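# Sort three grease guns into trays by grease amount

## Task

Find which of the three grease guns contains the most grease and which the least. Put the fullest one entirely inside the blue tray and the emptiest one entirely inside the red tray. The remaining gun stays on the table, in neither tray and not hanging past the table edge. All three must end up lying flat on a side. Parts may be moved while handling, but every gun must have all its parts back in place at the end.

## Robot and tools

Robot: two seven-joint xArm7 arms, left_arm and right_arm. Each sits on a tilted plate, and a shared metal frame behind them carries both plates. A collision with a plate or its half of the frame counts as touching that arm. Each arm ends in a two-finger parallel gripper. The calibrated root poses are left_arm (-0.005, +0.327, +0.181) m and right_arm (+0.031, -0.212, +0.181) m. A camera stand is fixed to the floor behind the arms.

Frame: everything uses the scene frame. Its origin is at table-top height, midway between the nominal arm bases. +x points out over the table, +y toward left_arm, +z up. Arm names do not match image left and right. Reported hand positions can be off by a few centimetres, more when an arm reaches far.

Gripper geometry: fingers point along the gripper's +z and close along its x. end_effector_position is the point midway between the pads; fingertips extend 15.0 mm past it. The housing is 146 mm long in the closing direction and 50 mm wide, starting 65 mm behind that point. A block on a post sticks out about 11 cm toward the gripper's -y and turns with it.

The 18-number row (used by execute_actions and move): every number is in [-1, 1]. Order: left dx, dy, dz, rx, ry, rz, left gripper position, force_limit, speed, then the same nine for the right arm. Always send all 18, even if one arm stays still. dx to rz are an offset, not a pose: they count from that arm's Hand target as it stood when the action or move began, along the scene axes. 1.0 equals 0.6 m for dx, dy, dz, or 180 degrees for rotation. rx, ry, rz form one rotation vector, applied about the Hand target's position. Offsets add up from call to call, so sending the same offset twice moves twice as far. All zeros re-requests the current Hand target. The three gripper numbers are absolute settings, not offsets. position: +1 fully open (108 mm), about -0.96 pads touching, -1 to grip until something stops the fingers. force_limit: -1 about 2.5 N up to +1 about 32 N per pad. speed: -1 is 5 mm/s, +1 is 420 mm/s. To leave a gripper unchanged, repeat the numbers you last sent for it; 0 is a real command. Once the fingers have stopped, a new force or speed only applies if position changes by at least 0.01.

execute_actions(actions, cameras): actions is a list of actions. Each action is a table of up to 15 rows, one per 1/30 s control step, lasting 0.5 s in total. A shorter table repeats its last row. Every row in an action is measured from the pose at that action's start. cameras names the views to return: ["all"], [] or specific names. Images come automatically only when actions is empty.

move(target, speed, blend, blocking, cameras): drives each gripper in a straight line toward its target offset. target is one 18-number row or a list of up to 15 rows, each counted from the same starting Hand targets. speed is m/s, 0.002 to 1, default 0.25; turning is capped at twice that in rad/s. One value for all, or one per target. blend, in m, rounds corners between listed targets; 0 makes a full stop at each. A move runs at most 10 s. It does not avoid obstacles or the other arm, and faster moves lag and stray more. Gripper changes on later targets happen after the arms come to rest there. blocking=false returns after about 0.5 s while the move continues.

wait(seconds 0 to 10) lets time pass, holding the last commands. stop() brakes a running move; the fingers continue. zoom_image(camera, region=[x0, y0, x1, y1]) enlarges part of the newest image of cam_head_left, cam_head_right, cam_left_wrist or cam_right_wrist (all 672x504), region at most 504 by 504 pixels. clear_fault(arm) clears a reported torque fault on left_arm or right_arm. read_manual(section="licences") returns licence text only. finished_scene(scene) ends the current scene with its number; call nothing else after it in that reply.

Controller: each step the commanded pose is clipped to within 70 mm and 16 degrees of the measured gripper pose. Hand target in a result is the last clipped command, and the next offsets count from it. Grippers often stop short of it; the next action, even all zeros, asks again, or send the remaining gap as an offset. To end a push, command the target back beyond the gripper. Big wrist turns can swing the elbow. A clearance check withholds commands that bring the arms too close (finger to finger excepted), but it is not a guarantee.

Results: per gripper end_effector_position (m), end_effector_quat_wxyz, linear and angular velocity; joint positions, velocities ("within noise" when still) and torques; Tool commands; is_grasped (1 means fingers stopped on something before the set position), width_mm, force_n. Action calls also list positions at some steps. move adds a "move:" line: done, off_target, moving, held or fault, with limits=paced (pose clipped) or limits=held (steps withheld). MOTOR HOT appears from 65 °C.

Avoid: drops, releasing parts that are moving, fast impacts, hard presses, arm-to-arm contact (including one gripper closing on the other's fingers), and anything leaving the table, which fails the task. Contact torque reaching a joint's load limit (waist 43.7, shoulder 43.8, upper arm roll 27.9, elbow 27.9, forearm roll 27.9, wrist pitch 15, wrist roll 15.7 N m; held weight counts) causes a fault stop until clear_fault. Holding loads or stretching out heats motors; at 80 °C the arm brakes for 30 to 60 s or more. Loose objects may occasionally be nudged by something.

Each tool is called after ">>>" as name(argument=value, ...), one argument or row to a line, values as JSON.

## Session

>>> execute_actions(
  actions=[],
)

Scene clock: 0.00 s.
left_arm: end_effector_position=(+0.6317, +0.0262, +0.2259) width_mm=108.06 is_grasped=0 force_n=0.00 end_effector_quat_wxyz=(+0.183, +0.778, +0.385, +0.461) | right_arm: end_effector_position=(+0.6636, -0.4447, +0.2684) width_mm=108.05 is_grasped=0 force_n=0.00 end_effector_quat_wxyz=(-0.003, -0.401, +0.916, +0.015)
Joint positions: left_arm=[-1.211 1.411 0.683 1.967 -1.899 -0.738 2.578] | right_arm=[1.792 -0.283 -1.811 1.446 -0.706 1.15 -1.409]
Joint velocities: within noise
Joint torques (N m): no reading
Motor temperatures (°C): left_arm=[33 35 35 32 32 31 33] | right_arm=[33 39 38 28 31 33 35]
Hand target: left_arm +0.6317, +0.0262, +0.2259; +0.183, +0.778, +0.385, +0.461 | right_arm +0.6636, -0.4447, +0.2684; -0.003, -0.401, +0.916, +0.015
Tool commands: left_gripper/position=+1.0 left_gripper/force_limit=+1.0 left_gripper/speed=+1.0 right_gripper/position=+1.0 right_gripper/force_limit=+1.0 right_gripper/speed=+1.0

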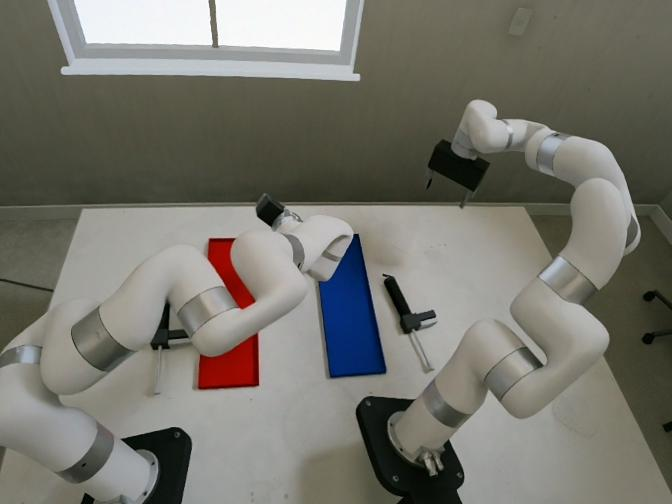

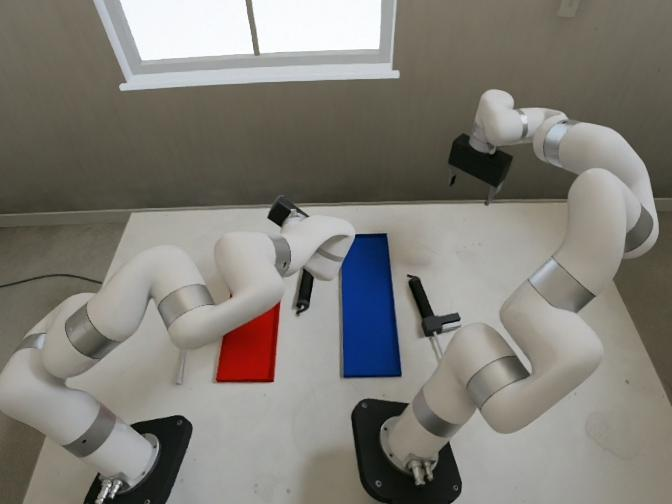

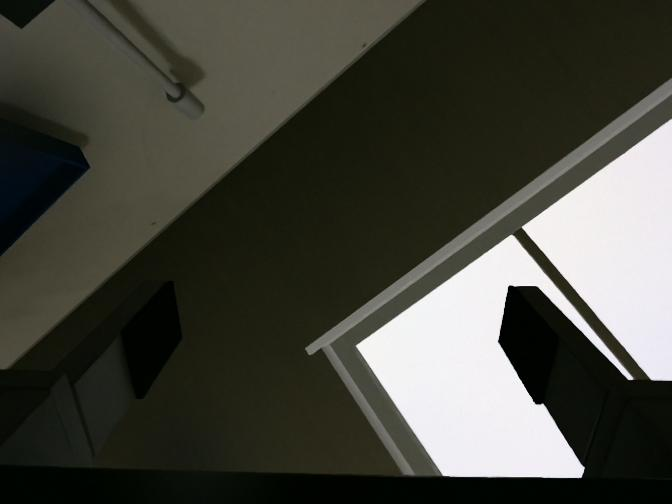

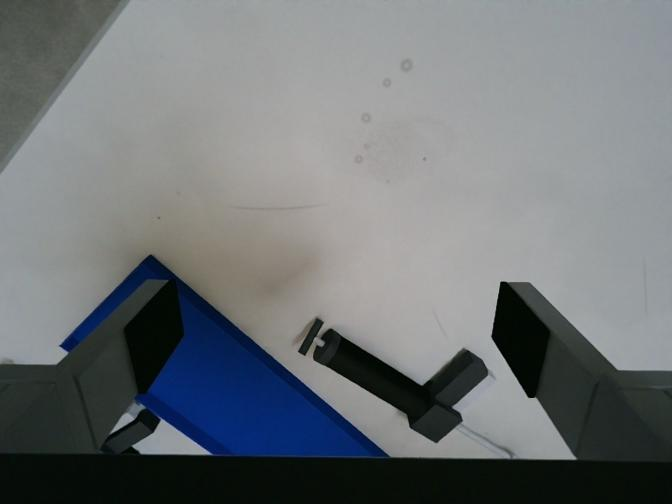

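>>> move(
  target=[-0.303,0.29,0.2385,0.389,0.168,-0.7026,0.6,1,0.3,-0.389,0.158,0.103,-0.0055,-0.008,0.238,0.6,1,0.3],
  speed=0.5,
  cameras=["all"],
)

Scene clock: 12.63 s.
left_arm: end_effector_position=(+0.4499, +0.2002, +0.3690) width_mm=86.01 is_grasped=0 force_n=0.00 end_effector_quat_wxyz=(+0.000, +0.708, -0.707, +0.000) | right_arm: end_effector_position=(+0.4302, -0.3499, +0.3302) width_mm=86.01 is_grasped=0 force_n=0.00 end_effector_quat_wxyz=(+0.000, +0.708, -0.706, -0.001)
Joint positions: left_arm=[-2.251 0.707 1.782 1.004 -0.221 1.096 3.555] | right_arm=[0.972 -0.952 -0.574 0.629 -0.958 1.535 -1.638]
Joint torques (N m): left_arm=[-2.85 -4.32 0.69 15.52 2.53 -0.02 1.37] | right_arm=[-6.27 -0.42 17.09 10.42 1.35 -0.43 -1.54]
Hand target: left_arm +0.4499, +0.2002, +0.3690; +0.000, +0.708, -0.707, +0.000 | right_arm +0.4302, -0.3499, +0.3302; +0.000, +0.708, -0.706, -0.001
Off the commanded pose: left_arm 0.000 m, 0 deg | right_arm 0.000 m, 0 deg.
move: done; limits=paced

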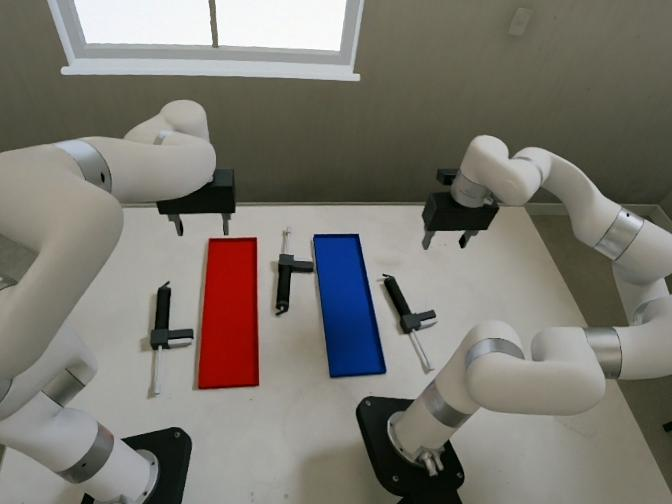

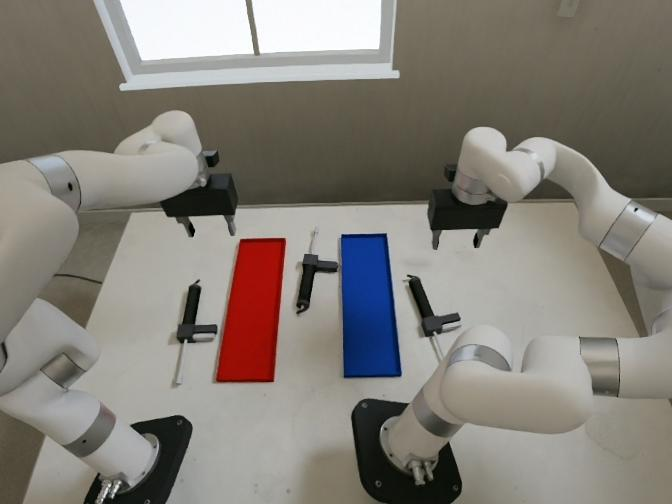

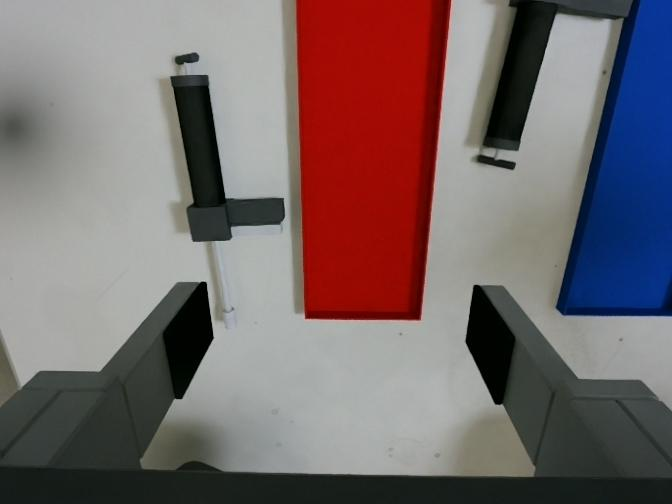

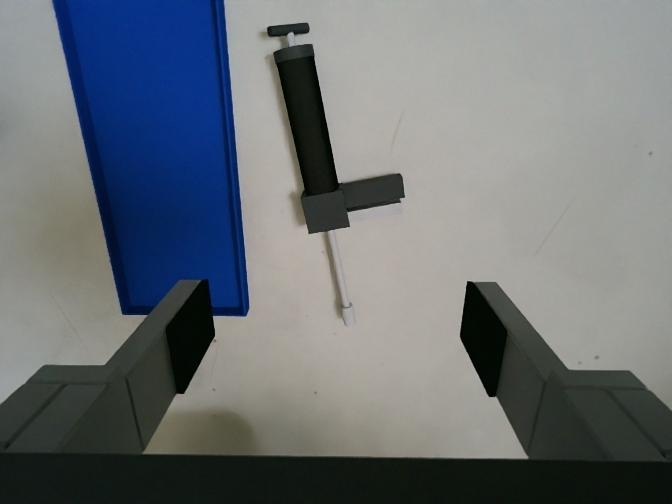

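>>> move(
  target=[-0.0532,0.2347,-0.4,0,0,0.0128,0.6,1,0.3,0.033,0.2,-0.165,0.385,-0.385,0.385,-0.5,1,0.3],
  speed=0.5,
  cameras=["cam_left_wrist"],
)

Scene clock: 27.87 s.
left_arm: end_effector_position=(+0.4180, +0.3410, +0.1290) width_mm=86.01 is_grasped=0 force_n=0.00 end_effector_quat_wxyz=(+0.000, +0.722, -0.692, +0.000) | right_arm: end_effector_position=(+0.4500, -0.2299, +0.2312) width_mm=25.50 is_grasped=0 force_n=0.00 end_effector_quat_wxyz=(-0.707, +0.707, +0.001, +0.001)
Joint positions: left_arm=[-1.67 0.523 1.466 0.502 -0.194 0.267 3.775] | right_arm=[1.215 -2.062 -1.513 0.81 -0.872 1.343 -3.726]
Joint torques (N m): left_arm=[-2.46 1.25 -2.53 9.72 1.38 -6.2 -1.55] | right_arm=[8.81 6.89 14.26 -15.52 2.46 0.89 -1.53]
Hand target: left_arm +0.4180, +0.3411, +0.1290; +0.000, +0.722, -0.692, +0.000 | right_arm +0.4500, -0.2299, +0.2312; +0.707, -0.707, -0.001, -0.001
Off the commanded pose: left_arm 0.000 m, 0 deg | right_arm 0.000 m, 0 deg.
move: done
Images, in order (width x height): cam_left_wrist 672x504.

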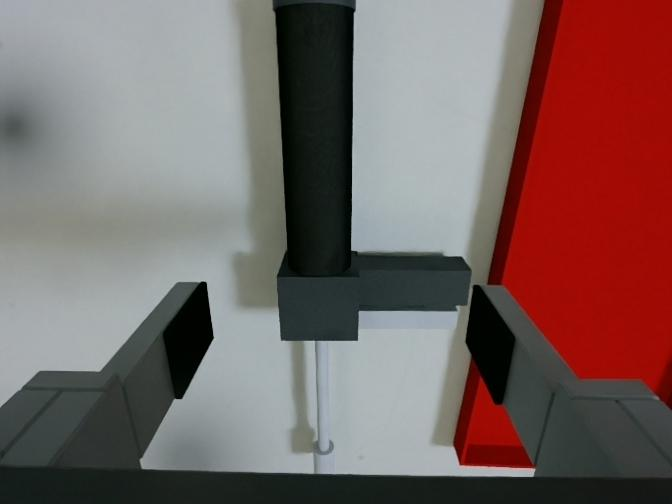

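>>> move(
  target=[
    [0,0.013,-0.1683,0,0,0,0.6,1,0.3,0,0,0,0,0,0,-0.5,1,0.3],
    [0,0.013,-0.1683,0,0,0,-1,1,0.3,0,0,0,0,0,0,-0.5,1,0.3],
    [0,0.013,0.06,0,0,0,-1,1,0.3,0,0,0,0,0,0,-0.5,1,0.3],
    [0.0533,-0.3183,0.185,0,0,-0.513,-1,1,0.3,0,0,0,0,0,0,-0.5,1,0.3],
  ],
  speed=[0.25,0.2,0.3,0.5],
  blend=[0,0,0.03,0],
  cameras=["cam_right_wrist","cam_left_wrist"],
)

>>> zoom_image(
  camera="cam_right_wrist",
  region=[300, 135, 390, 205],
)

Scene clock: 39.17 s.
left_arm: end_effector_position=(+0.4499, +0.1501, +0.2400) width_mm=35.26 is_grasped=1 force_n=33.84 end_effector_quat_wxyz=(+0.000, +0.000, +1.000, +0.000) | right_arm: end_effector_position=(+0.4500, -0.2299, +0.2312) width_mm=25.50 is_grasped=0 force_n=0.00 end_effector_quat_wxyz=(-0.707, +0.707, +0.001, +0.001)
Joint positions: left_arm=[-1.667 0.434 1.098 0.935 0.173 0.739 4.734] | right_arm=[1.215 -2.062 -1.513 0.81 -0.872 1.343 -3.726]
Joint torques (N m): left_arm=[-5.71 -8.44 -6.56 15.59 -2.95 -0.49 1.36] | right_arm=[8.65 8.56 14.14 -15.54 1.66 0.66 -0.62]
Hand target: left_arm +0.4499, +0.1501, +0.2400; +0.000, +0.000, +1.000, +0.000 | right_arm +0.4500, -0.2299, +0.2312; +0.707, -0.707, -0.001, -0.001
Off the commanded pose: left_arm 0.000 m, 0 deg | right_arm 0.000 m, 0 deg.
move: done
Images, in order (width x height): cam_left_wrist 672x504, cam_right_wrist 672x504.

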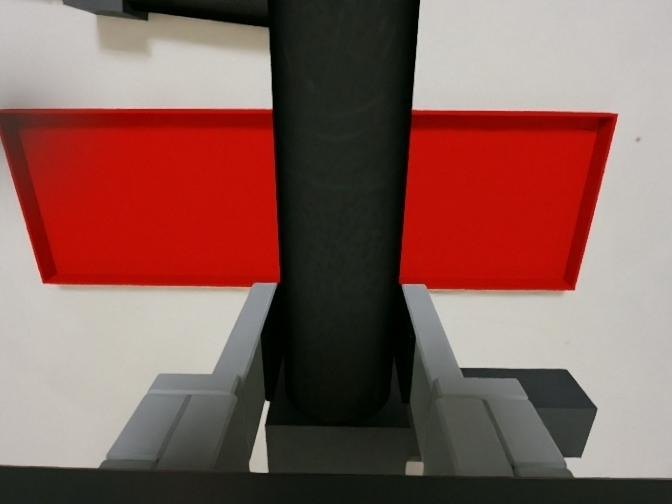

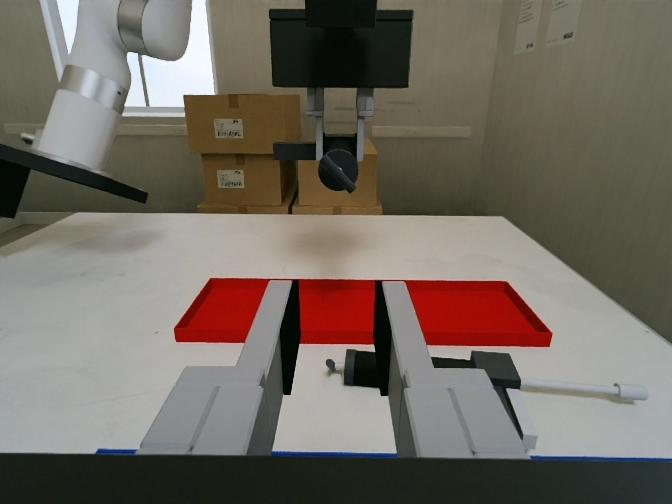

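Scaled by 5.600 from the camera's 672x504 image, which has a finer 960x720 frame.

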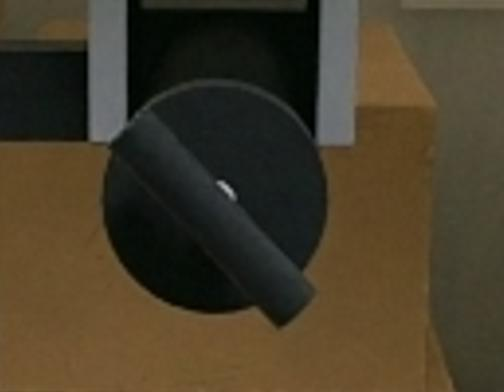

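>>> move(
  target=[
    [0,0,0,0,0,0,-1,1,0.3,0,0.3,0,0,-0.239,0,-0.5,1,0.3],
    [0,0,0,0,0,0,-1,1,0.3,0,0.4057,0,0,-0.239,0,-0.5,1,0.3],
    [0,0,0,0,0,0,-1,1,0.3,0,0.4057,0,0,-0.239,0,-1,1,-0.2],
    [0,0,0,0,0,0,-1,1,0.3,0,0.3807,0,0,-0.239,0,-1,1,-0.2],
  ],
  speed=[0.4,0.12,0.1,0.08],
  blend=[0.01,0,0,0],
  cameras=["cam_right_wrist"],
)

>>> move(
  target=[0,0,0,0,0,0,-1,1,0.3,0,-0.0217,0,0,0,0,-1,1,-0.2],
  speed=0.06,
)

>>> move(
  target=[0,0,0,0,0,0,-1,1,0.3,0,-0.0217,0,0,0,0,-1,1,-0.2],
  speed=0.06,
)

>>> move(
  target=[0,0,0,0,0,0,-1,1,0.3,0,-0.0217,0,0,0,0,-1,1,-0.2],
  speed=0.06,
  cameras=["cam_right_wrist"],
)

Scene clock: 51.03 s.
left_arm: end_effector_position=(+0.4499, +0.1501, +0.2400) width_mm=35.26 is_grasped=1 force_n=33.73 end_effector_quat_wxyz=(+0.000, +0.000, +1.000, +0.000) | right_arm: end_effector_position=(+0.4500, -0.0015, +0.2312) width_mm=7.80 is_grasped=1 force_n=49.54 end_effector_quat_wxyz=(-0.657, +0.658, +0.260, +0.260)
Joint positions: left_arm=[-1.667 0.434 1.098 0.935 0.173 0.739 4.734] | right_arm=[1.608 -2.049 -1.881 0.738 -1.342 0.777 -4.269]
Joint torques (N m): left_arm=[-8.12 -12.29 -3.52 12.74 0.56 -0.78 1.27] | right_arm=[-2.12 4.74 12.4 -27.77 1.4 0.12 -1.6]
Hand target: left_arm +0.4499, +0.1501, +0.2400; +0.000, +0.000, +1.000, +0.000 | right_arm +0.4500, -0.0015, +0.2312; +0.657, -0.658, -0.260, -0.260
Off the commanded pose: left_arm 0.000 m, 0 deg | right_arm 0.000 m, 0 deg.
move: done
Images, in order (width x height): cam_right_wrist 672x504.

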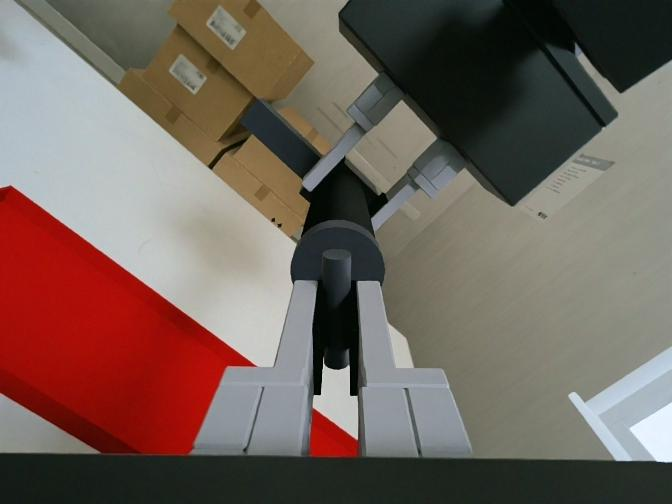

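Scene clock: 51.83 s.
left_arm: end_effector_position=(+0.4499, +0.1501, +0.2400) width_mm=35.26 is_grasped=1 force_n=33.72 end_effector_quat_wxyz=(+0.000, +0.000, +1.000, +0.000) | right_arm: end_effector_position=(+0.4500, -0.0145, +0.2312) width_mm=7.80 is_grasped=1 force_n=49.54 end_effector_quat_wxyz=(-0.657, +0.658, +0.260, +0.260)
Joint positions: left_arm=[-1.667 0.434 1.098 0.935 0.173 0.739 4.734] | right_arm=[1.572 -2.041 -1.869 0.725 -1.308 0.801 -4.289]
Joint torques (N m): left_arm=[-10.08 -15.06 -0.72 12.55 1.8 -1.34 0.99] | right_arm=[-3 4.84 12.5 -27.48 1.75 0.25 -1.44]
Hand target: left_arm +0.4499, +0.1501, +0.2400; +0.000, +0.000, +1.000, +0.000 | right_arm +0.4500, -0.0145, +0.2312; +0.657, -0.658, -0.260, -0.260
Off the commanded pose: left_arm 0.000 m, 0 deg | right_arm 0.000 m, 0 deg.
move: done

Scene clock: 52.63 s.
left_arm: end_effector_position=(+0.4499, +0.1501, +0.2400) width_mm=35.26 is_grasped=1 force_n=33.71 end_effector_quat_wxyz=(+0.000, +0.000, +1.000, +0.000) | right_arm: end_effector_position=(+0.4500, -0.0275, +0.2312) width_mm=7.80 is_grasped=1 force_n=49.54 end_effector_quat_wxyz=(-0.657, +0.658, +0.260, +0.260)
Joint positions: left_arm=[-1.667 0.434 1.098 0.935 0.173 0.739 4.734] | right_arm=[1.537 -2.034 -1.856 0.714 -1.275 0.827 -4.308]
Joint torques (N m): left_arm=[-10.92 -16.72 0.3 12.85 1.7 -1.45 0.55] | right_arm=[-3.07 4.93 12.6 -27.11 1.58 0.23 -1.56]
Hand target: left_arm +0.4499, +0.1501, +0.2400; +0.000, +0.000, +1.000, +0.000 | right_arm +0.4500, -0.0275, +0.2312; +0.657, -0.658, -0.260, -0.260
Off the commanded pose: left_arm 0.000 m, 0 deg | right_arm 0.000 m, 0 deg.
move: done

Scene clock: 53.43 s.
left_arm: end_effector_position=(+0.4499, +0.1501, +0.2400) width_mm=35.26 is_grasped=1 force_n=33.70 end_effector_quat_wxyz=(+0.000, +0.000, +1.000, +0.000) | right_arm: end_effector_position=(+0.4500, -0.0405, +0.2312) width_mm=7.80 is_grasped=1 force_n=49.54 end_effector_quat_wxyz=(-0.657, +0.658, +0.260, +0.260)
Joint positions: left_arm=[-1.667 0.434 1.098 0.935 0.173 0.739 4.734] | right_arm=[1.504 -2.028 -1.841 0.705 -1.241 0.853 -4.327]
Joint torques (N m): left_arm=[-11.43 -16.61 0.31 12.7 1.51 -1.64 0.21] | right_arm=[-3.91 5.19 12.61 -26.88 1.59 0.22 -1.49]
Hand target: left_arm +0.4499, +0.1501, +0.2400; +0.000, +0.000, +1.000, +0.000 | right_arm +0.4500, -0.0406, +0.2312; +0.657, -0.658, -0.260, -0.260
Off the commanded pose: left_arm 0.000 m, 0 deg | right_arm 0.000 m, 0 deg.
move: done
Images, in order (width x height): cam_right_wrist 672x504.

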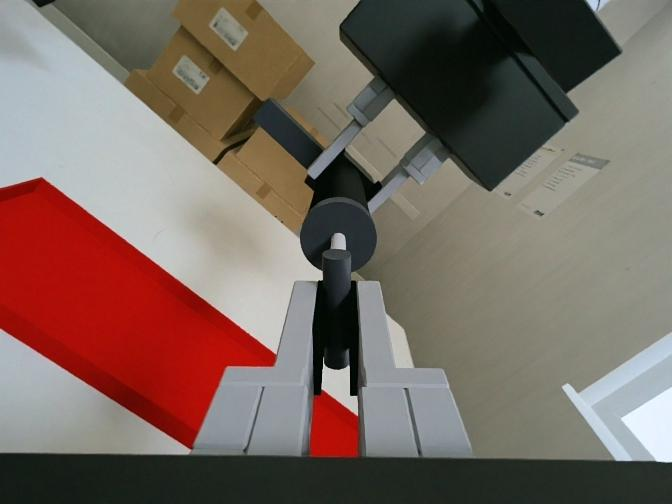

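>>> move(
  target=[0,0,0,0,0,0,-1,1,0.3,0,-0.0217,0,0,0,0,-1,1,-0.2],
  speed=0.06,
)

Scene clock: 56.67 s.
left_arm: end_effector_position=(+0.4500, +0.1499, +0.2401) width_mm=35.26 is_grasped=1 force_n=33.74 end_effector_quat_wxyz=(+0.000, +0.000, +1.000, +0.000) | right_arm: end_effector_position=(+0.4500, -0.0536, +0.2312) width_mm=7.80 is_grasped=1 force_n=49.54 end_effector_quat_wxyz=(-0.657, +0.658, +0.260, +0.260)
Joint positions: left_arm=[-1.667 0.434 1.098 0.935 0.173 0.739 4.734] | right_arm=[1.472 -2.023 -1.825 0.698 -1.208 0.881 -4.345]
Joint torques (N m): left_arm=[1.96 -9.55 10.84 8.15 -0.16 3.99 -0.11] | right_arm=[-13.8 6.7 19.04 -20.78 1.68 -1.11 -1.55]
Hand target: left_arm +0.4499, +0.1501, +0.2400; +0.000, +0.000, +1.000, +0.000 | right_arm +0.4500, -0.0536, +0.2312; +0.657, -0.658, -0.260, -0.260
Off the commanded pose: left_arm 0.000 m, 0 deg | right_arm 0.000 m, 0 deg.
move: done

>>> move(
  target=[
    [0,0,0,0,0,0,-1,1,0.3,0,0.1135,0,0,0,0,-1,1,-0.2],
    [0,0,0,0,0,0,-1,1,0.3,0,0.1135,0,0,0,0,-0.5,1,0.3],
    [0,0,0,0,0,0,-1,1,0.3,0,-0.33,0,0,0.239,0,-0.5,1,0.3],
  ],
  speed=[0.12,0.1,0.5],
)

>>> move(
  target=[
    [-0.0532,0.3313,-0.28,0,0,0.513,-1,1,0.3,-0.044,-0.1527,-0.05,-0.407,0.346,-0.346,0.6,1,0.3],
    [-0.0532,0.3313,-0.3533,0,0,0.513,-1,1,0.3,-0.044,-0.1527,-0.17,-0.407,0.346,-0.346,0.6,1,0.3],
    [-0.0532,0.3313,-0.3533,0,0,0.513,0.6,1,0.3,-0.044,-0.1527,-0.17,-0.407,0.346,-0.346,0.6,1,0.3],
    [-0.0532,0.3313,0,0,0,0.513,-0.5,1,0.3,-0.044,-0.1527,-0.17,-0.407,0.346,-0.346,0.6,1,0.3],
  ],
  speed=[0.5,0.15,0.2,0.4],
  cameras=["all"],
)

Scene clock: 67.27 s.
left_arm: end_effector_position=(+0.4499, +0.1501, +0.2400) width_mm=35.26 is_grasped=1 force_n=33.91 end_effector_quat_wxyz=(+0.000, +0.000, +1.000, +0.000) | right_arm: end_effector_position=(+0.4500, -0.2516, +0.2312) width_mm=25.50 is_grasped=0 force_n=0.00 end_effector_quat_wxyz=(-0.707, +0.707, +0.001, +0.001)
Joint positions: left_arm=[-1.667 0.434 1.098 0.935 0.173 0.739 4.734] | right_arm=[1.187 -1.842 -1.532 0.824 -0.68 1.252 -3.864]
Joint torques (N m): left_arm=[-5.66 -9.37 -0.89 13.08 -2.1 -0.53 0.48] | right_arm=[7.47 10.18 16.96 -12.19 2.57 1.13 1.14]
Hand target: left_arm +0.4499, +0.1501, +0.2400; +0.000, +0.000, +1.000, +0.000 | right_arm +0.4500, -0.2516, +0.2312; +0.707, -0.707, -0.001, -0.001
Off the commanded pose: left_arm 0.000 m, 0 deg | right_arm 0.000 m, 0 deg.
move: done

Scene clock: 73.53 s.
left_arm: end_effector_position=(+0.4180, +0.3489, +0.2400) width_mm=25.51 is_grasped=0 force_n=0.00 end_effector_quat_wxyz=(+0.000, +0.722, -0.692, +0.000) | right_arm: end_effector_position=(+0.4236, -0.3432, +0.1292) width_mm=86.00 is_grasped=0 force_n=0.00 end_effector_quat_wxyz=(-0.002, +0.763, -0.646, -0.001)
Joint positions: left_arm=[-2.261 0.718 2.016 0.523 -0.289 0.678 3.87] | right_arm=[0.91 -0.508 -1.165 0.479 -1.364 0.779 -1.686]
Joint torques (N m): left_arm=[-11.91 11.07 6.65 10.62 -2.9 -0.07 1.35] | right_arm=[10.74 3.68 8.46 12.25 -0.97 -2.7 1.11]
Hand target: left_arm +0.4180, +0.3489, +0.2400; +0.000, +0.722, -0.692, +0.000 | right_arm +0.4236, -0.3432, +0.1292; -0.002, +0.763, -0.646, -0.001
Off the commanded pose: left_arm 0.000 m, 0 deg | right_arm 0.000 m, 0 deg.
move: done; limits=paced

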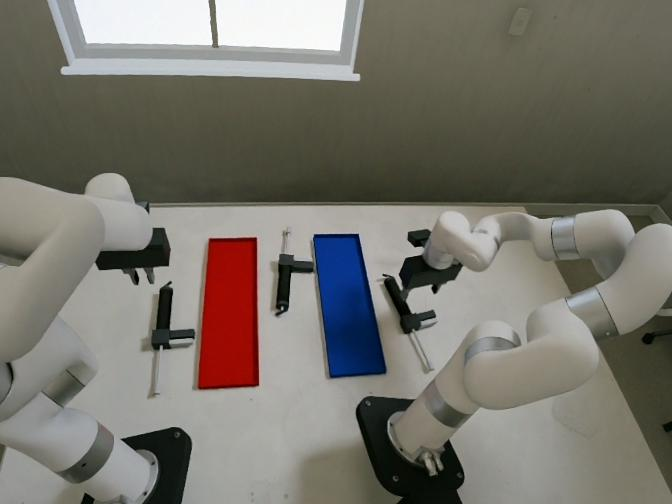

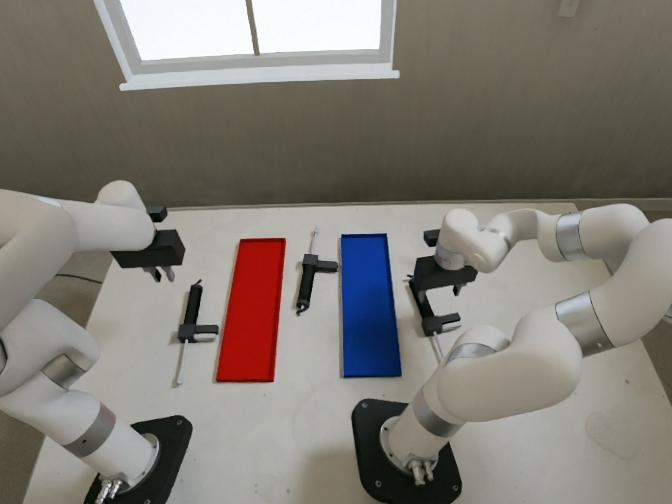

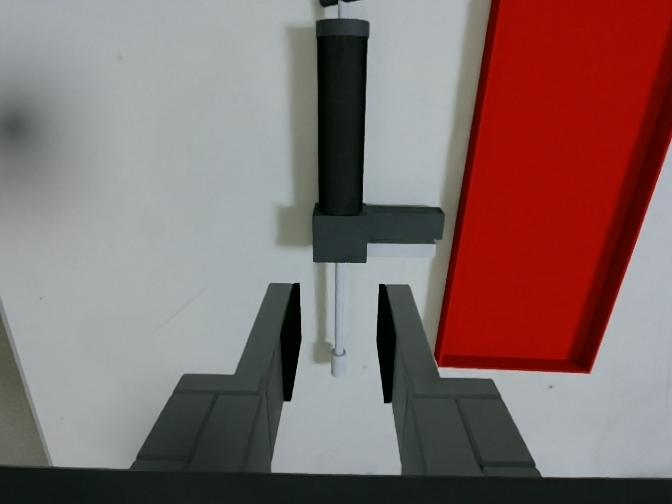

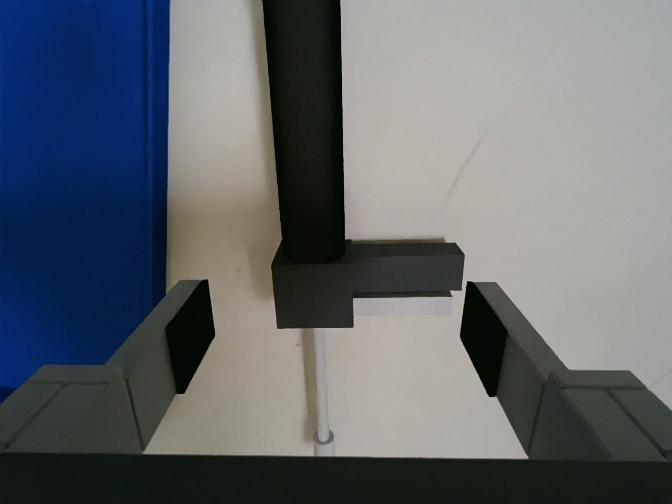

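>>> move(
  target=[0.25,-0.573,-0.18,0,0,0.943,0.6,1,0.3,0.044,0.155,0.17,0.407,-0.346,0.346,-0.5,1,0.3],
  speed=0.6,
  cameras=["cam_left_wrist"],
)

Scene clock: 97.47 s.
left_arm: end_effector_position=(+0.5680, +0.0051, +0.1320) width_mm=86.00 is_grasped=0 force_n=0.00 end_effector_quat_wxyz=(+0.000, +0.754, +0.657, +0.000) | right_arm: end_effector_position=(+0.4500, -0.2502, +0.2312) width_mm=25.50 is_grasped=0 force_n=0.00 end_effector_quat_wxyz=(-0.707, +0.707, +0.001, +0.001)
Joint positions: left_arm=[-1.306 1.46 1.228 1.86 -0.865 1.066 0.625] | right_arm=[1.184 -1.756 -1.554 0.813 -0.612 1.2 -3.92]
Joint torques (N m): left_arm=[-9.71 -32.15 17.41 11.42 2.59 0.21 -1.32] | right_arm=[7.63 3.69 17.53 -10.99 2.39 1.27 -1.57]
Hand target: left_arm +0.5680, +0.0051, +0.1320; +0.000, +0.754, +0.657, +0.000 | right_arm +0.4500, -0.2502, +0.2312; +0.707, -0.707, -0.001, -0.001
Off the commanded pose: left_arm 0.000 m, 0 deg | right_arm 0.000 m, 0 deg.
move: done
Images, in order (width x height): cam_left_wrist 672x504.

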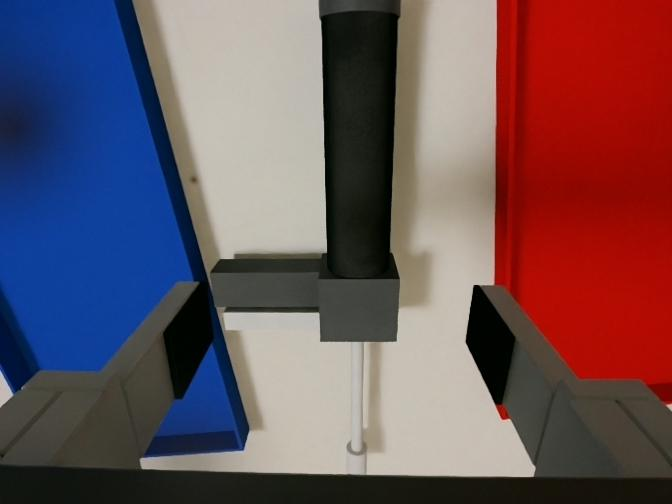

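>>> move(
  target=[
    [0.0032,0.0227,-0.1733,0,0,0,0.4,1,0.3,0,0,0,0,0,0,-0.5,1,0.3],
    [0.0032,0.0227,-0.1733,0,0,0,-1,1,0.3,0,0,0,0,0,0,-0.5,1,0.3],
    [0.0032,0.0227,0.08,0,0,0,-1,1,0.3,0,0,0,0,0,0,-0.5,1,0.3],
    [-0.1967,0.2417,0.18,0,0,0.544,-1,1,0.3,0,0,0,0,0,0,-0.5,1,0.3],
  ],
  speed=[0.25,0.2,0.3,0.5],
  blend=[0,0,0.03,0],
  cameras=["cam_right_wrist","cam_left_wrist"],
)

>>> zoom_image(
  camera="cam_right_wrist",
  region=[300, 135, 390, 205],
)

Scene clock: 108.17 s.
left_arm: end_effector_position=(+0.4500, +0.1501, +0.2400) width_mm=35.21 is_grasped=1 force_n=37.36 end_effector_quat_wxyz=(+0.000, +0.000, +1.000, +0.000) | right_arm: end_effector_position=(+0.4500, -0.2502, +0.2312) width_mm=25.50 is_grasped=0 force_n=0.00 end_effector_quat_wxyz=(-0.707, +0.707, +0.001, +0.001)
Joint positions: left_arm=[-1.94 1.421 1.6 1.016 -1.051 1.176 -0.715] | right_arm=[1.184 -1.756 -1.554 0.813 -0.612 1.2 -3.92]
Joint torques (N m): left_arm=[-16.45 -13.08 23.78 7.14 -2.19 -0.64 -1.32] | right_arm=[7.78 3.84 17.25 -11.09 2 1.18 -1.5]
Hand target: left_arm +0.4500, +0.1501, +0.2400; +0.000, +0.000, +1.000, +0.000 | right_arm +0.4500, -0.2502, +0.2312; +0.707, -0.707, -0.001, -0.001
Off the commanded pose: left_arm 0.000 m, 0 deg | right_arm 0.000 m, 0 deg.
move: done
Images, in order (width x height): cam_left_wrist 672x504, cam_right_wrist 672x504.

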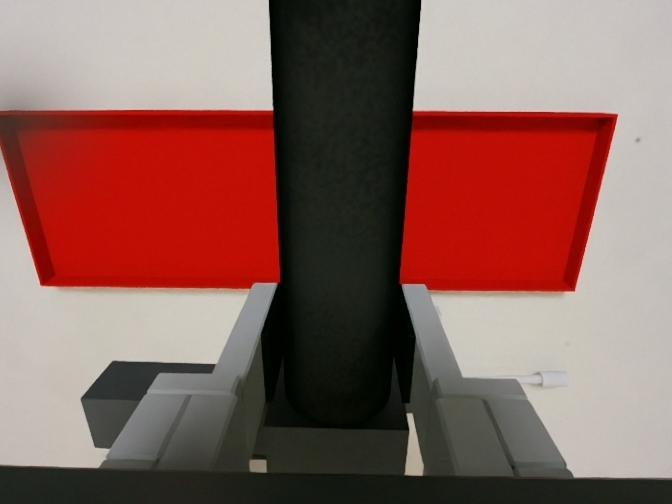

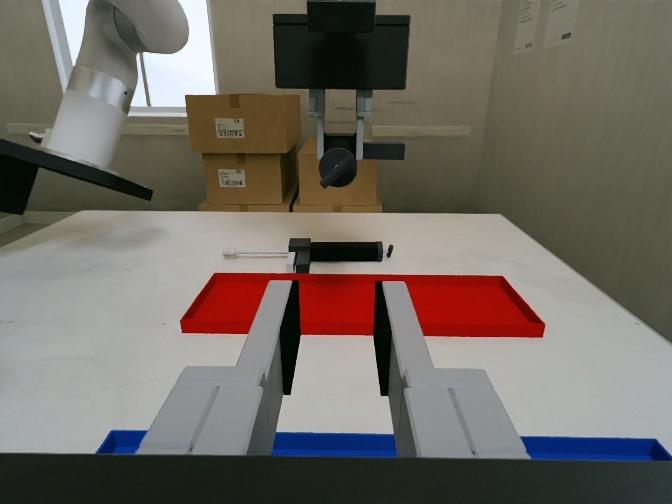

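Scaled by 5.600 from the camera's 672x504 image, which has a finer 960x720 frame.

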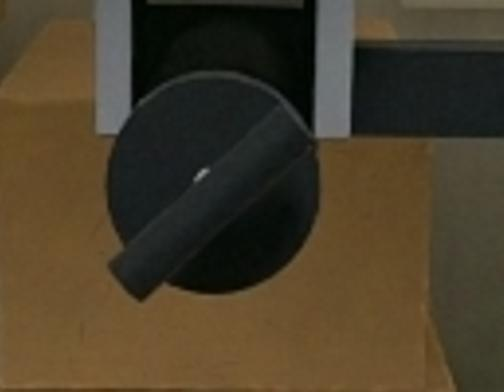

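>>> move(
  target=[
    [0,0,0,0,0,0,-1,1,0.3,0,0.33,0,0,0.261,0,-0.5,1,0.3],
    [0,0,0,0,0,0,-1,1,0.3,0,0.4395,0,0,0.261,0,-0.5,1,0.3],
    [0,0,0,0,0,0,-1,1,0.3,0,0.4395,0,0,0.261,0,-1,1,-0.2],
    [0,0,0,0,0,0,-1,1,0.3,0,0.4145,0,0,0.261,0,-1,1,-0.2],
  ],
  speed=[0.4,0.12,0.1,0.08],
  blend=[0.01,0,0,0],
  cameras=["cam_right_wrist"],
)

>>> move(
  target=[0,0,0,0,0,0,-1,1,0.3,0,-0.02,0,0,0,0,-1,1,-0.2],
  speed=0.06,
)

>>> move(
  target=[0,0,0,0,0,0,-1,1,0.3,0,-0.02,0,0,0,0,-1,1,-0.2],
  speed=0.06,
)

Scene clock: 119.37 s.
left_arm: end_effector_position=(+0.4499, +0.1499, +0.2401) width_mm=35.21 is_grasped=1 force_n=36.72 end_effector_quat_wxyz=(+0.000, +0.000, +1.000, +0.000) | right_arm: end_effector_position=(+0.4500, -0.0015, +0.2312) width_mm=8.08 is_grasped=1 force_n=36.04 end_effector_quat_wxyz=(-0.649, +0.649, -0.281, -0.281)
Joint positions: left_arm=[-1.94 1.421 1.6 1.017 -1.051 1.176 -0.715] | right_arm=[1.764 -1.578 -1.936 0.675 -0.833 0.366 -2.992]
Joint torques (N m): left_arm=[-3.9 -16.21 21.95 2.29 3.32 -0.33 1.14] | right_arm=[-9.15 3.13 19.29 -14.91 0.55 -0.57 -1.55]
Hand target: left_arm +0.4500, +0.1501, +0.2400; +0.000, +0.000, +1.000, +0.000 | right_arm +0.4500, -0.0015, +0.2312; +0.649, -0.649, +0.281, +0.281
Off the commanded pose: left_arm 0.000 m, 0 deg | right_arm 0.000 m, 0 deg.
move: done
Images, in order (width x height): cam_right_wrist 672x504.

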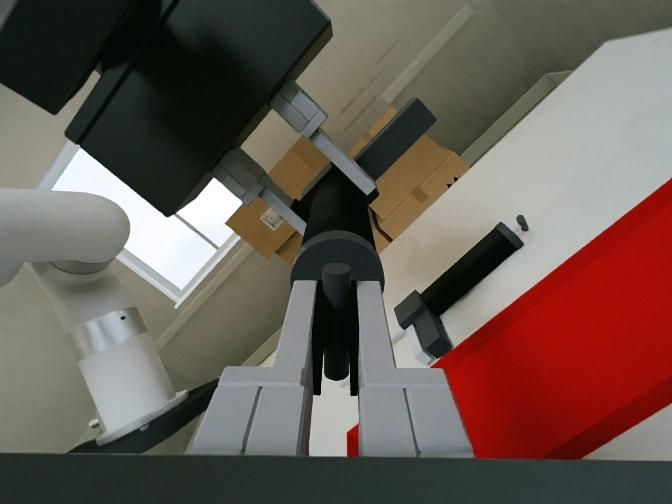

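Scene clock: 120.17 s.
left_arm: end_effector_position=(+0.4500, +0.1501, +0.2400) width_mm=35.21 is_grasped=1 force_n=36.72 end_effector_quat_wxyz=(+0.000, +0.000, +1.000, +0.000) | right_arm: end_effector_position=(+0.4500, -0.0135, +0.2312) width_mm=8.08 is_grasped=1 force_n=36.05 end_effector_quat_wxyz=(-0.649, +0.649, -0.281, -0.281)
Joint positions: left_arm=[-1.94 1.421 1.6 1.016 -1.051 1.176 -0.715] | right_arm=[1.72 -1.58 -1.92 0.665 -0.818 0.403 -3.006]
Joint torques (N m): left_arm=[-1.01 -17.28 26.5 1.86 6.7 -0.39 1.96] | right_arm=[-10.37 3.31 19.45 -14.67 0.67 -0.56 -1.6]
Hand target: left_arm +0.4500, +0.1501, +0.2400; +0.000, +0.000, +1.000, +0.000 | right_arm +0.4500, -0.0135, +0.2312; +0.649, -0.649, +0.281, +0.281
Off the commanded pose: left_arm 0.000 m, 0 deg | right_arm 0.000 m, 0 deg.
move: done

Scene clock: 120.97 s.
left_arm: end_effector_position=(+0.4500, +0.1501, +0.2400) width_mm=35.21 is_grasped=1 force_n=36.72 end_effector_quat_wxyz=(+0.000, +0.000, +1.000, +0.000) | right_arm: end_effector_position=(+0.4500, -0.0255, +0.2312) width_mm=8.08 is_grasped=1 force_n=36.05 end_effector_quat_wxyz=(-0.649, +0.649, -0.281, -0.281)
Joint positions: left_arm=[-1.94 1.421 1.6 1.016 -1.051 1.176 -0.715] | right_arm=[1.678 -1.583 -1.903 0.657 -0.802 0.441 -3.02]
Joint torques (N m): left_arm=[-0.93 -17.19 26.89 1.6 6.85 -0.42 1.98] | right_arm=[-11.75 3.16 19.72 -13.87 0.67 -0.67 -1.59]
Hand target: left_arm +0.4500, +0.1501, +0.2400; +0.000, +0.000, +1.000, +0.000 | right_arm +0.4500, -0.0255, +0.2312; +0.649, -0.649, +0.281, +0.281
Off the commanded pose: left_arm 0.000 m, 0 deg | right_arm 0.000 m, 0 deg.
move: done

>>> move(
  target=[
    [0,0,0,0,0,0,-1,1,0.3,0,0.0667,0,0,0,0,-1,1,-0.2],
    [0,0,0,0,0,0,-1,1,0.3,0,0.0667,0,0,0,0,-0.5,1,0.3],
    [0,0,0,0,0,0,-1,1,0.3,0,-0.375,0,0,-0.261,0,-0.5,1,0.3],
  ],
  speed=[0.12,0.1,0.5],
)

>>> move(
  target=[
    [0.0783,-0.0352,-0.2,0,0,0.5,-1,1,0.3,-0.034,-0.134,0,-0.407,0.346,-0.346,0.6,1,0.3],
    [0.0783,-0.0352,-0.345,0,0,0.5,-1,1,0.3,-0.034,-0.134,-0.17,-0.407,0.346,-0.346,0.6,1,0.3],
    [0.0783,-0.0352,-0.345,0,0,0.5,-0.13,1,-0.3,-0.034,-0.134,-0.17,-0.407,0.346,-0.346,0.6,1,0.3],
    [0.0783,-0.0352,-0.02,0,0,0.5,-0.5,1,0.3,-0.034,-0.134,-0.17,-0.407,0.346,-0.346,0.6,1,0.3],
  ],
  speed=[0.5,0.15,0.1,0.4],
  cameras=["all"],
)

Scene clock: 143.53 s.
left_arm: end_effector_position=(+0.4500, +0.1501, +0.2400) width_mm=35.21 is_grasped=1 force_n=37.21 end_effector_quat_wxyz=(+0.000, +0.000, +1.000, +0.000) | right_arm: end_effector_position=(+0.4500, -0.2505, +0.2312) width_mm=25.50 is_grasped=0 force_n=0.00 end_effector_quat_wxyz=(-0.707, +0.707, +0.001, +0.001)
Joint positions: left_arm=[-1.94 1.421 1.6 1.016 -1.051 1.176 -0.715] | right_arm=[1.182 -1.712 -1.562 0.809 -0.574 1.178 -3.951]
Joint torques (N m): left_arm=[-6.59 -13.68 19.88 7.48 -1.45 -1.97 -0.43] | right_arm=[7.62 4.94 17.82 -10.57 2.46 1.32 -1.6]
Hand target: left_arm +0.4500, +0.1501, +0.2400; +0.000, +0.000, +1.000, +0.000 | right_arm +0.4500, -0.2505, +0.2312; +0.707, -0.707, -0.001, -0.001
Off the commanded pose: left_arm 0.000 m, 0 deg | right_arm 0.000 m, 0 deg.
move: done

Scene clock: 149.30 s.
left_arm: end_effector_position=(+0.4970, +0.1290, +0.2280) width_mm=25.51 is_grasped=0 force_n=0.00 end_effector_quat_wxyz=(+0.000, +0.707, -0.707, +0.000) | right_arm: end_effector_position=(+0.4296, -0.3309, +0.1292) width_mm=86.00 is_grasped=0 force_n=0.00 end_effector_quat_wxyz=(-0.002, +0.763, -0.646, -0.001)
Joint positions: left_arm=[-1.761 1.562 1.645 1.222 -1.169 1.296 -2.262] | right_arm=[0.539 -0.248 -0.796 0.472 -1.16 0.532 -1.752]
Joint torques (N m): left_arm=[-16.81 -27.22 24.43 7.75 2.32 0.01 -1.45] | right_arm=[12.69 -2.9 4.99 14.89 -1.4 -2.73 1.15]
Hand target: left_arm +0.4970, +0.1290, +0.2280; +0.000, +0.707, -0.707, +0.000 | right_arm +0.4296, -0.3309, +0.1292; -0.002, +0.763, -0.646, -0.001
Off the commanded pose: left_arm 0.000 m, 0 deg | right_arm 0.000 m, 0 deg.
move: done

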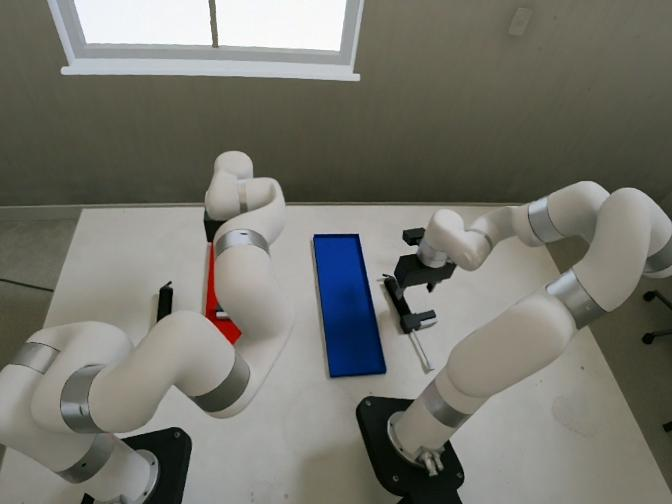

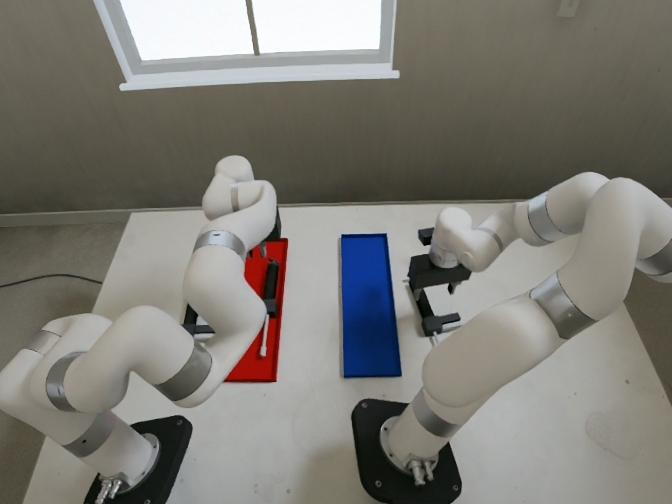

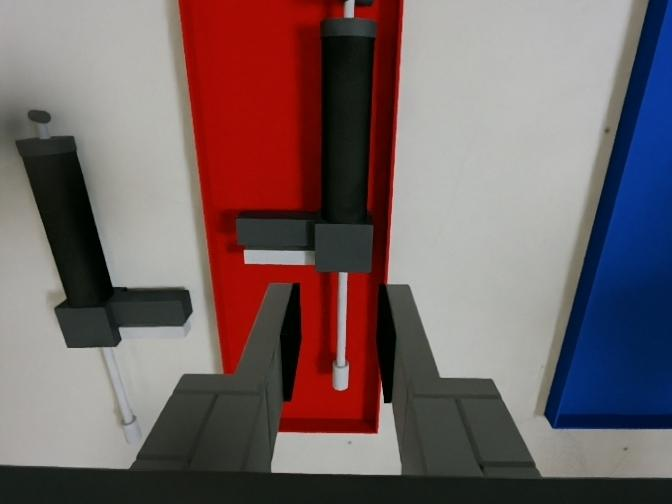

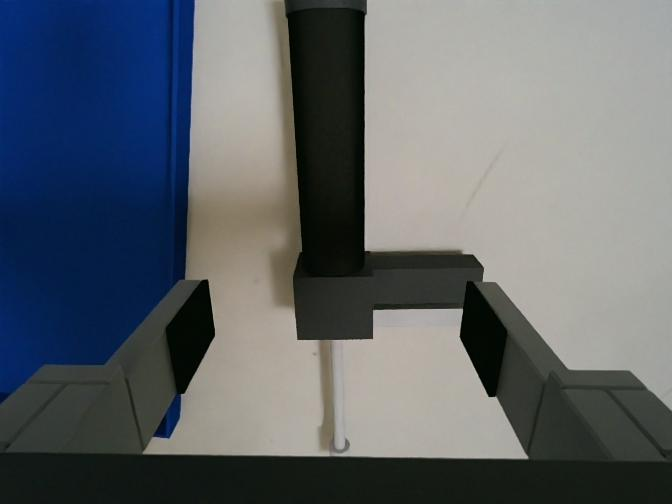

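>>> move(
  target=[
    [-0.04,0.17,0.08,-0.1925,-0.1925,-0.1925,-0.5,1,0.3,0,0,-0.1687,0,0,0,0.6,1,0.3],
    [-0.0817,0.1683,0.005,-0.385,-0.385,-0.385,-0.5,1,0.3,0,0,-0.1687,0,0,0,-1,1,0.3],
    [-0.0817,0.1683,0.005,-0.385,-0.385,-0.385,-0.5,1,0.3,0,0,0.08,0,0,0,-1,1,0.3],
    [-0.0817,0.1683,0.005,-0.385,-0.385,-0.385,-0.5,1,0.3,0.034,0.3015,0.1847,0,0,0.448,-1,1,0.3],
  ],
  speed=[0.4,0.4,0.3,0.5],
  cameras=["cam_left_wrist","cam_right_wrist","cam_head_left"],
)

>>> zoom_image(
  camera="cam_left_wrist",
  region=[285, 130, 385, 210],
)

Scene clock: 164.53 s.
left_arm: end_effector_position=(+0.4480, +0.2299, +0.2310) width_mm=25.50 is_grasped=0 force_n=0.00 end_effector_quat_wxyz=(-0.001, +0.000, +0.707, -0.707) | right_arm: end_effector_position=(+0.4500, -0.1500, +0.2400) width_mm=35.30 is_grasped=1 force_n=32.08 end_effector_quat_wxyz=(-0.001, +1.000, +0.002, -0.001)
Joint positions: left_arm=[-0.979 0.839 1.346 0.846 -1.67 1.995 0.571] | right_arm=[1.069 -0.189 -0.625 0.647 -0.806 0.9 -2.885]
Joint torques (N m): left_arm=[-4.06 -12.41 3.3 6.91 1.34 6.77 0.89] | right_arm=[18.35 -3.54 8.86 24.25 1.29 -0.75 -1.56]
Hand target: left_arm +0.4480, +0.2299, +0.2310; -0.001, +0.000, +0.707, -0.707 | right_arm +0.4500, -0.1500, +0.2400; -0.001, +1.000, +0.002, -0.001
Off the commanded pose: left_arm 0.000 m, 0 deg | right_arm 0.000 m, 0 deg.
move: done
Images, in order (width x height): cam_head_left 672x504, cam_left_wrist 672x504, cam_right_wrist 672x504.

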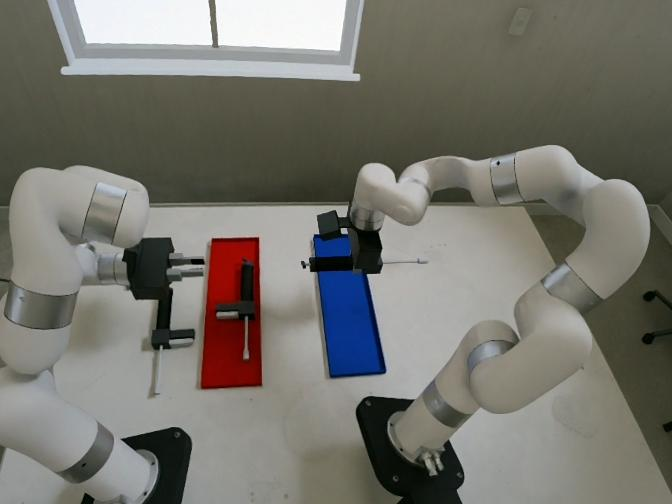

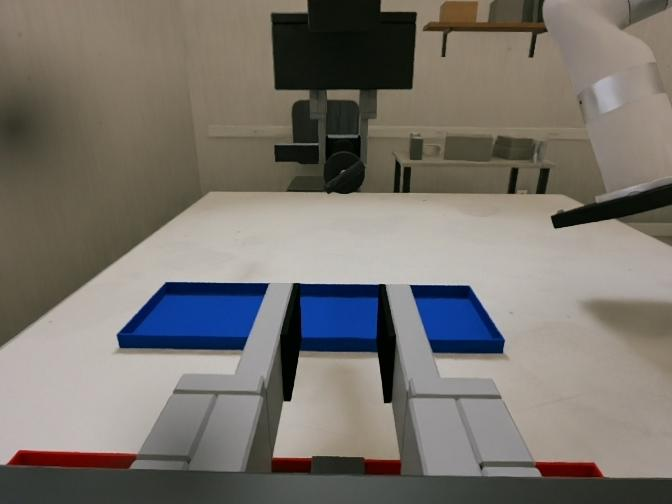

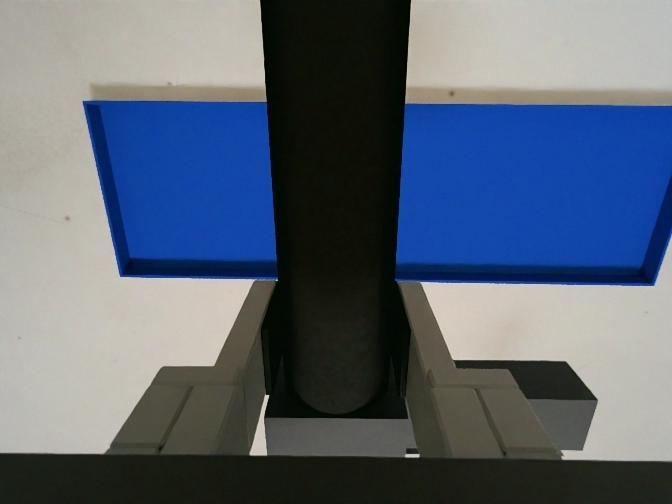

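Scaled by 5.040 from the camera's 672x504 image, which has a finer 960x720 frame.

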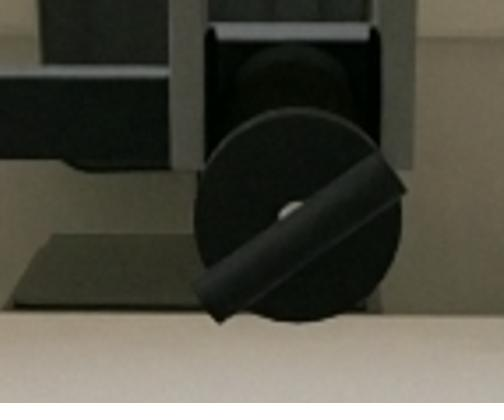

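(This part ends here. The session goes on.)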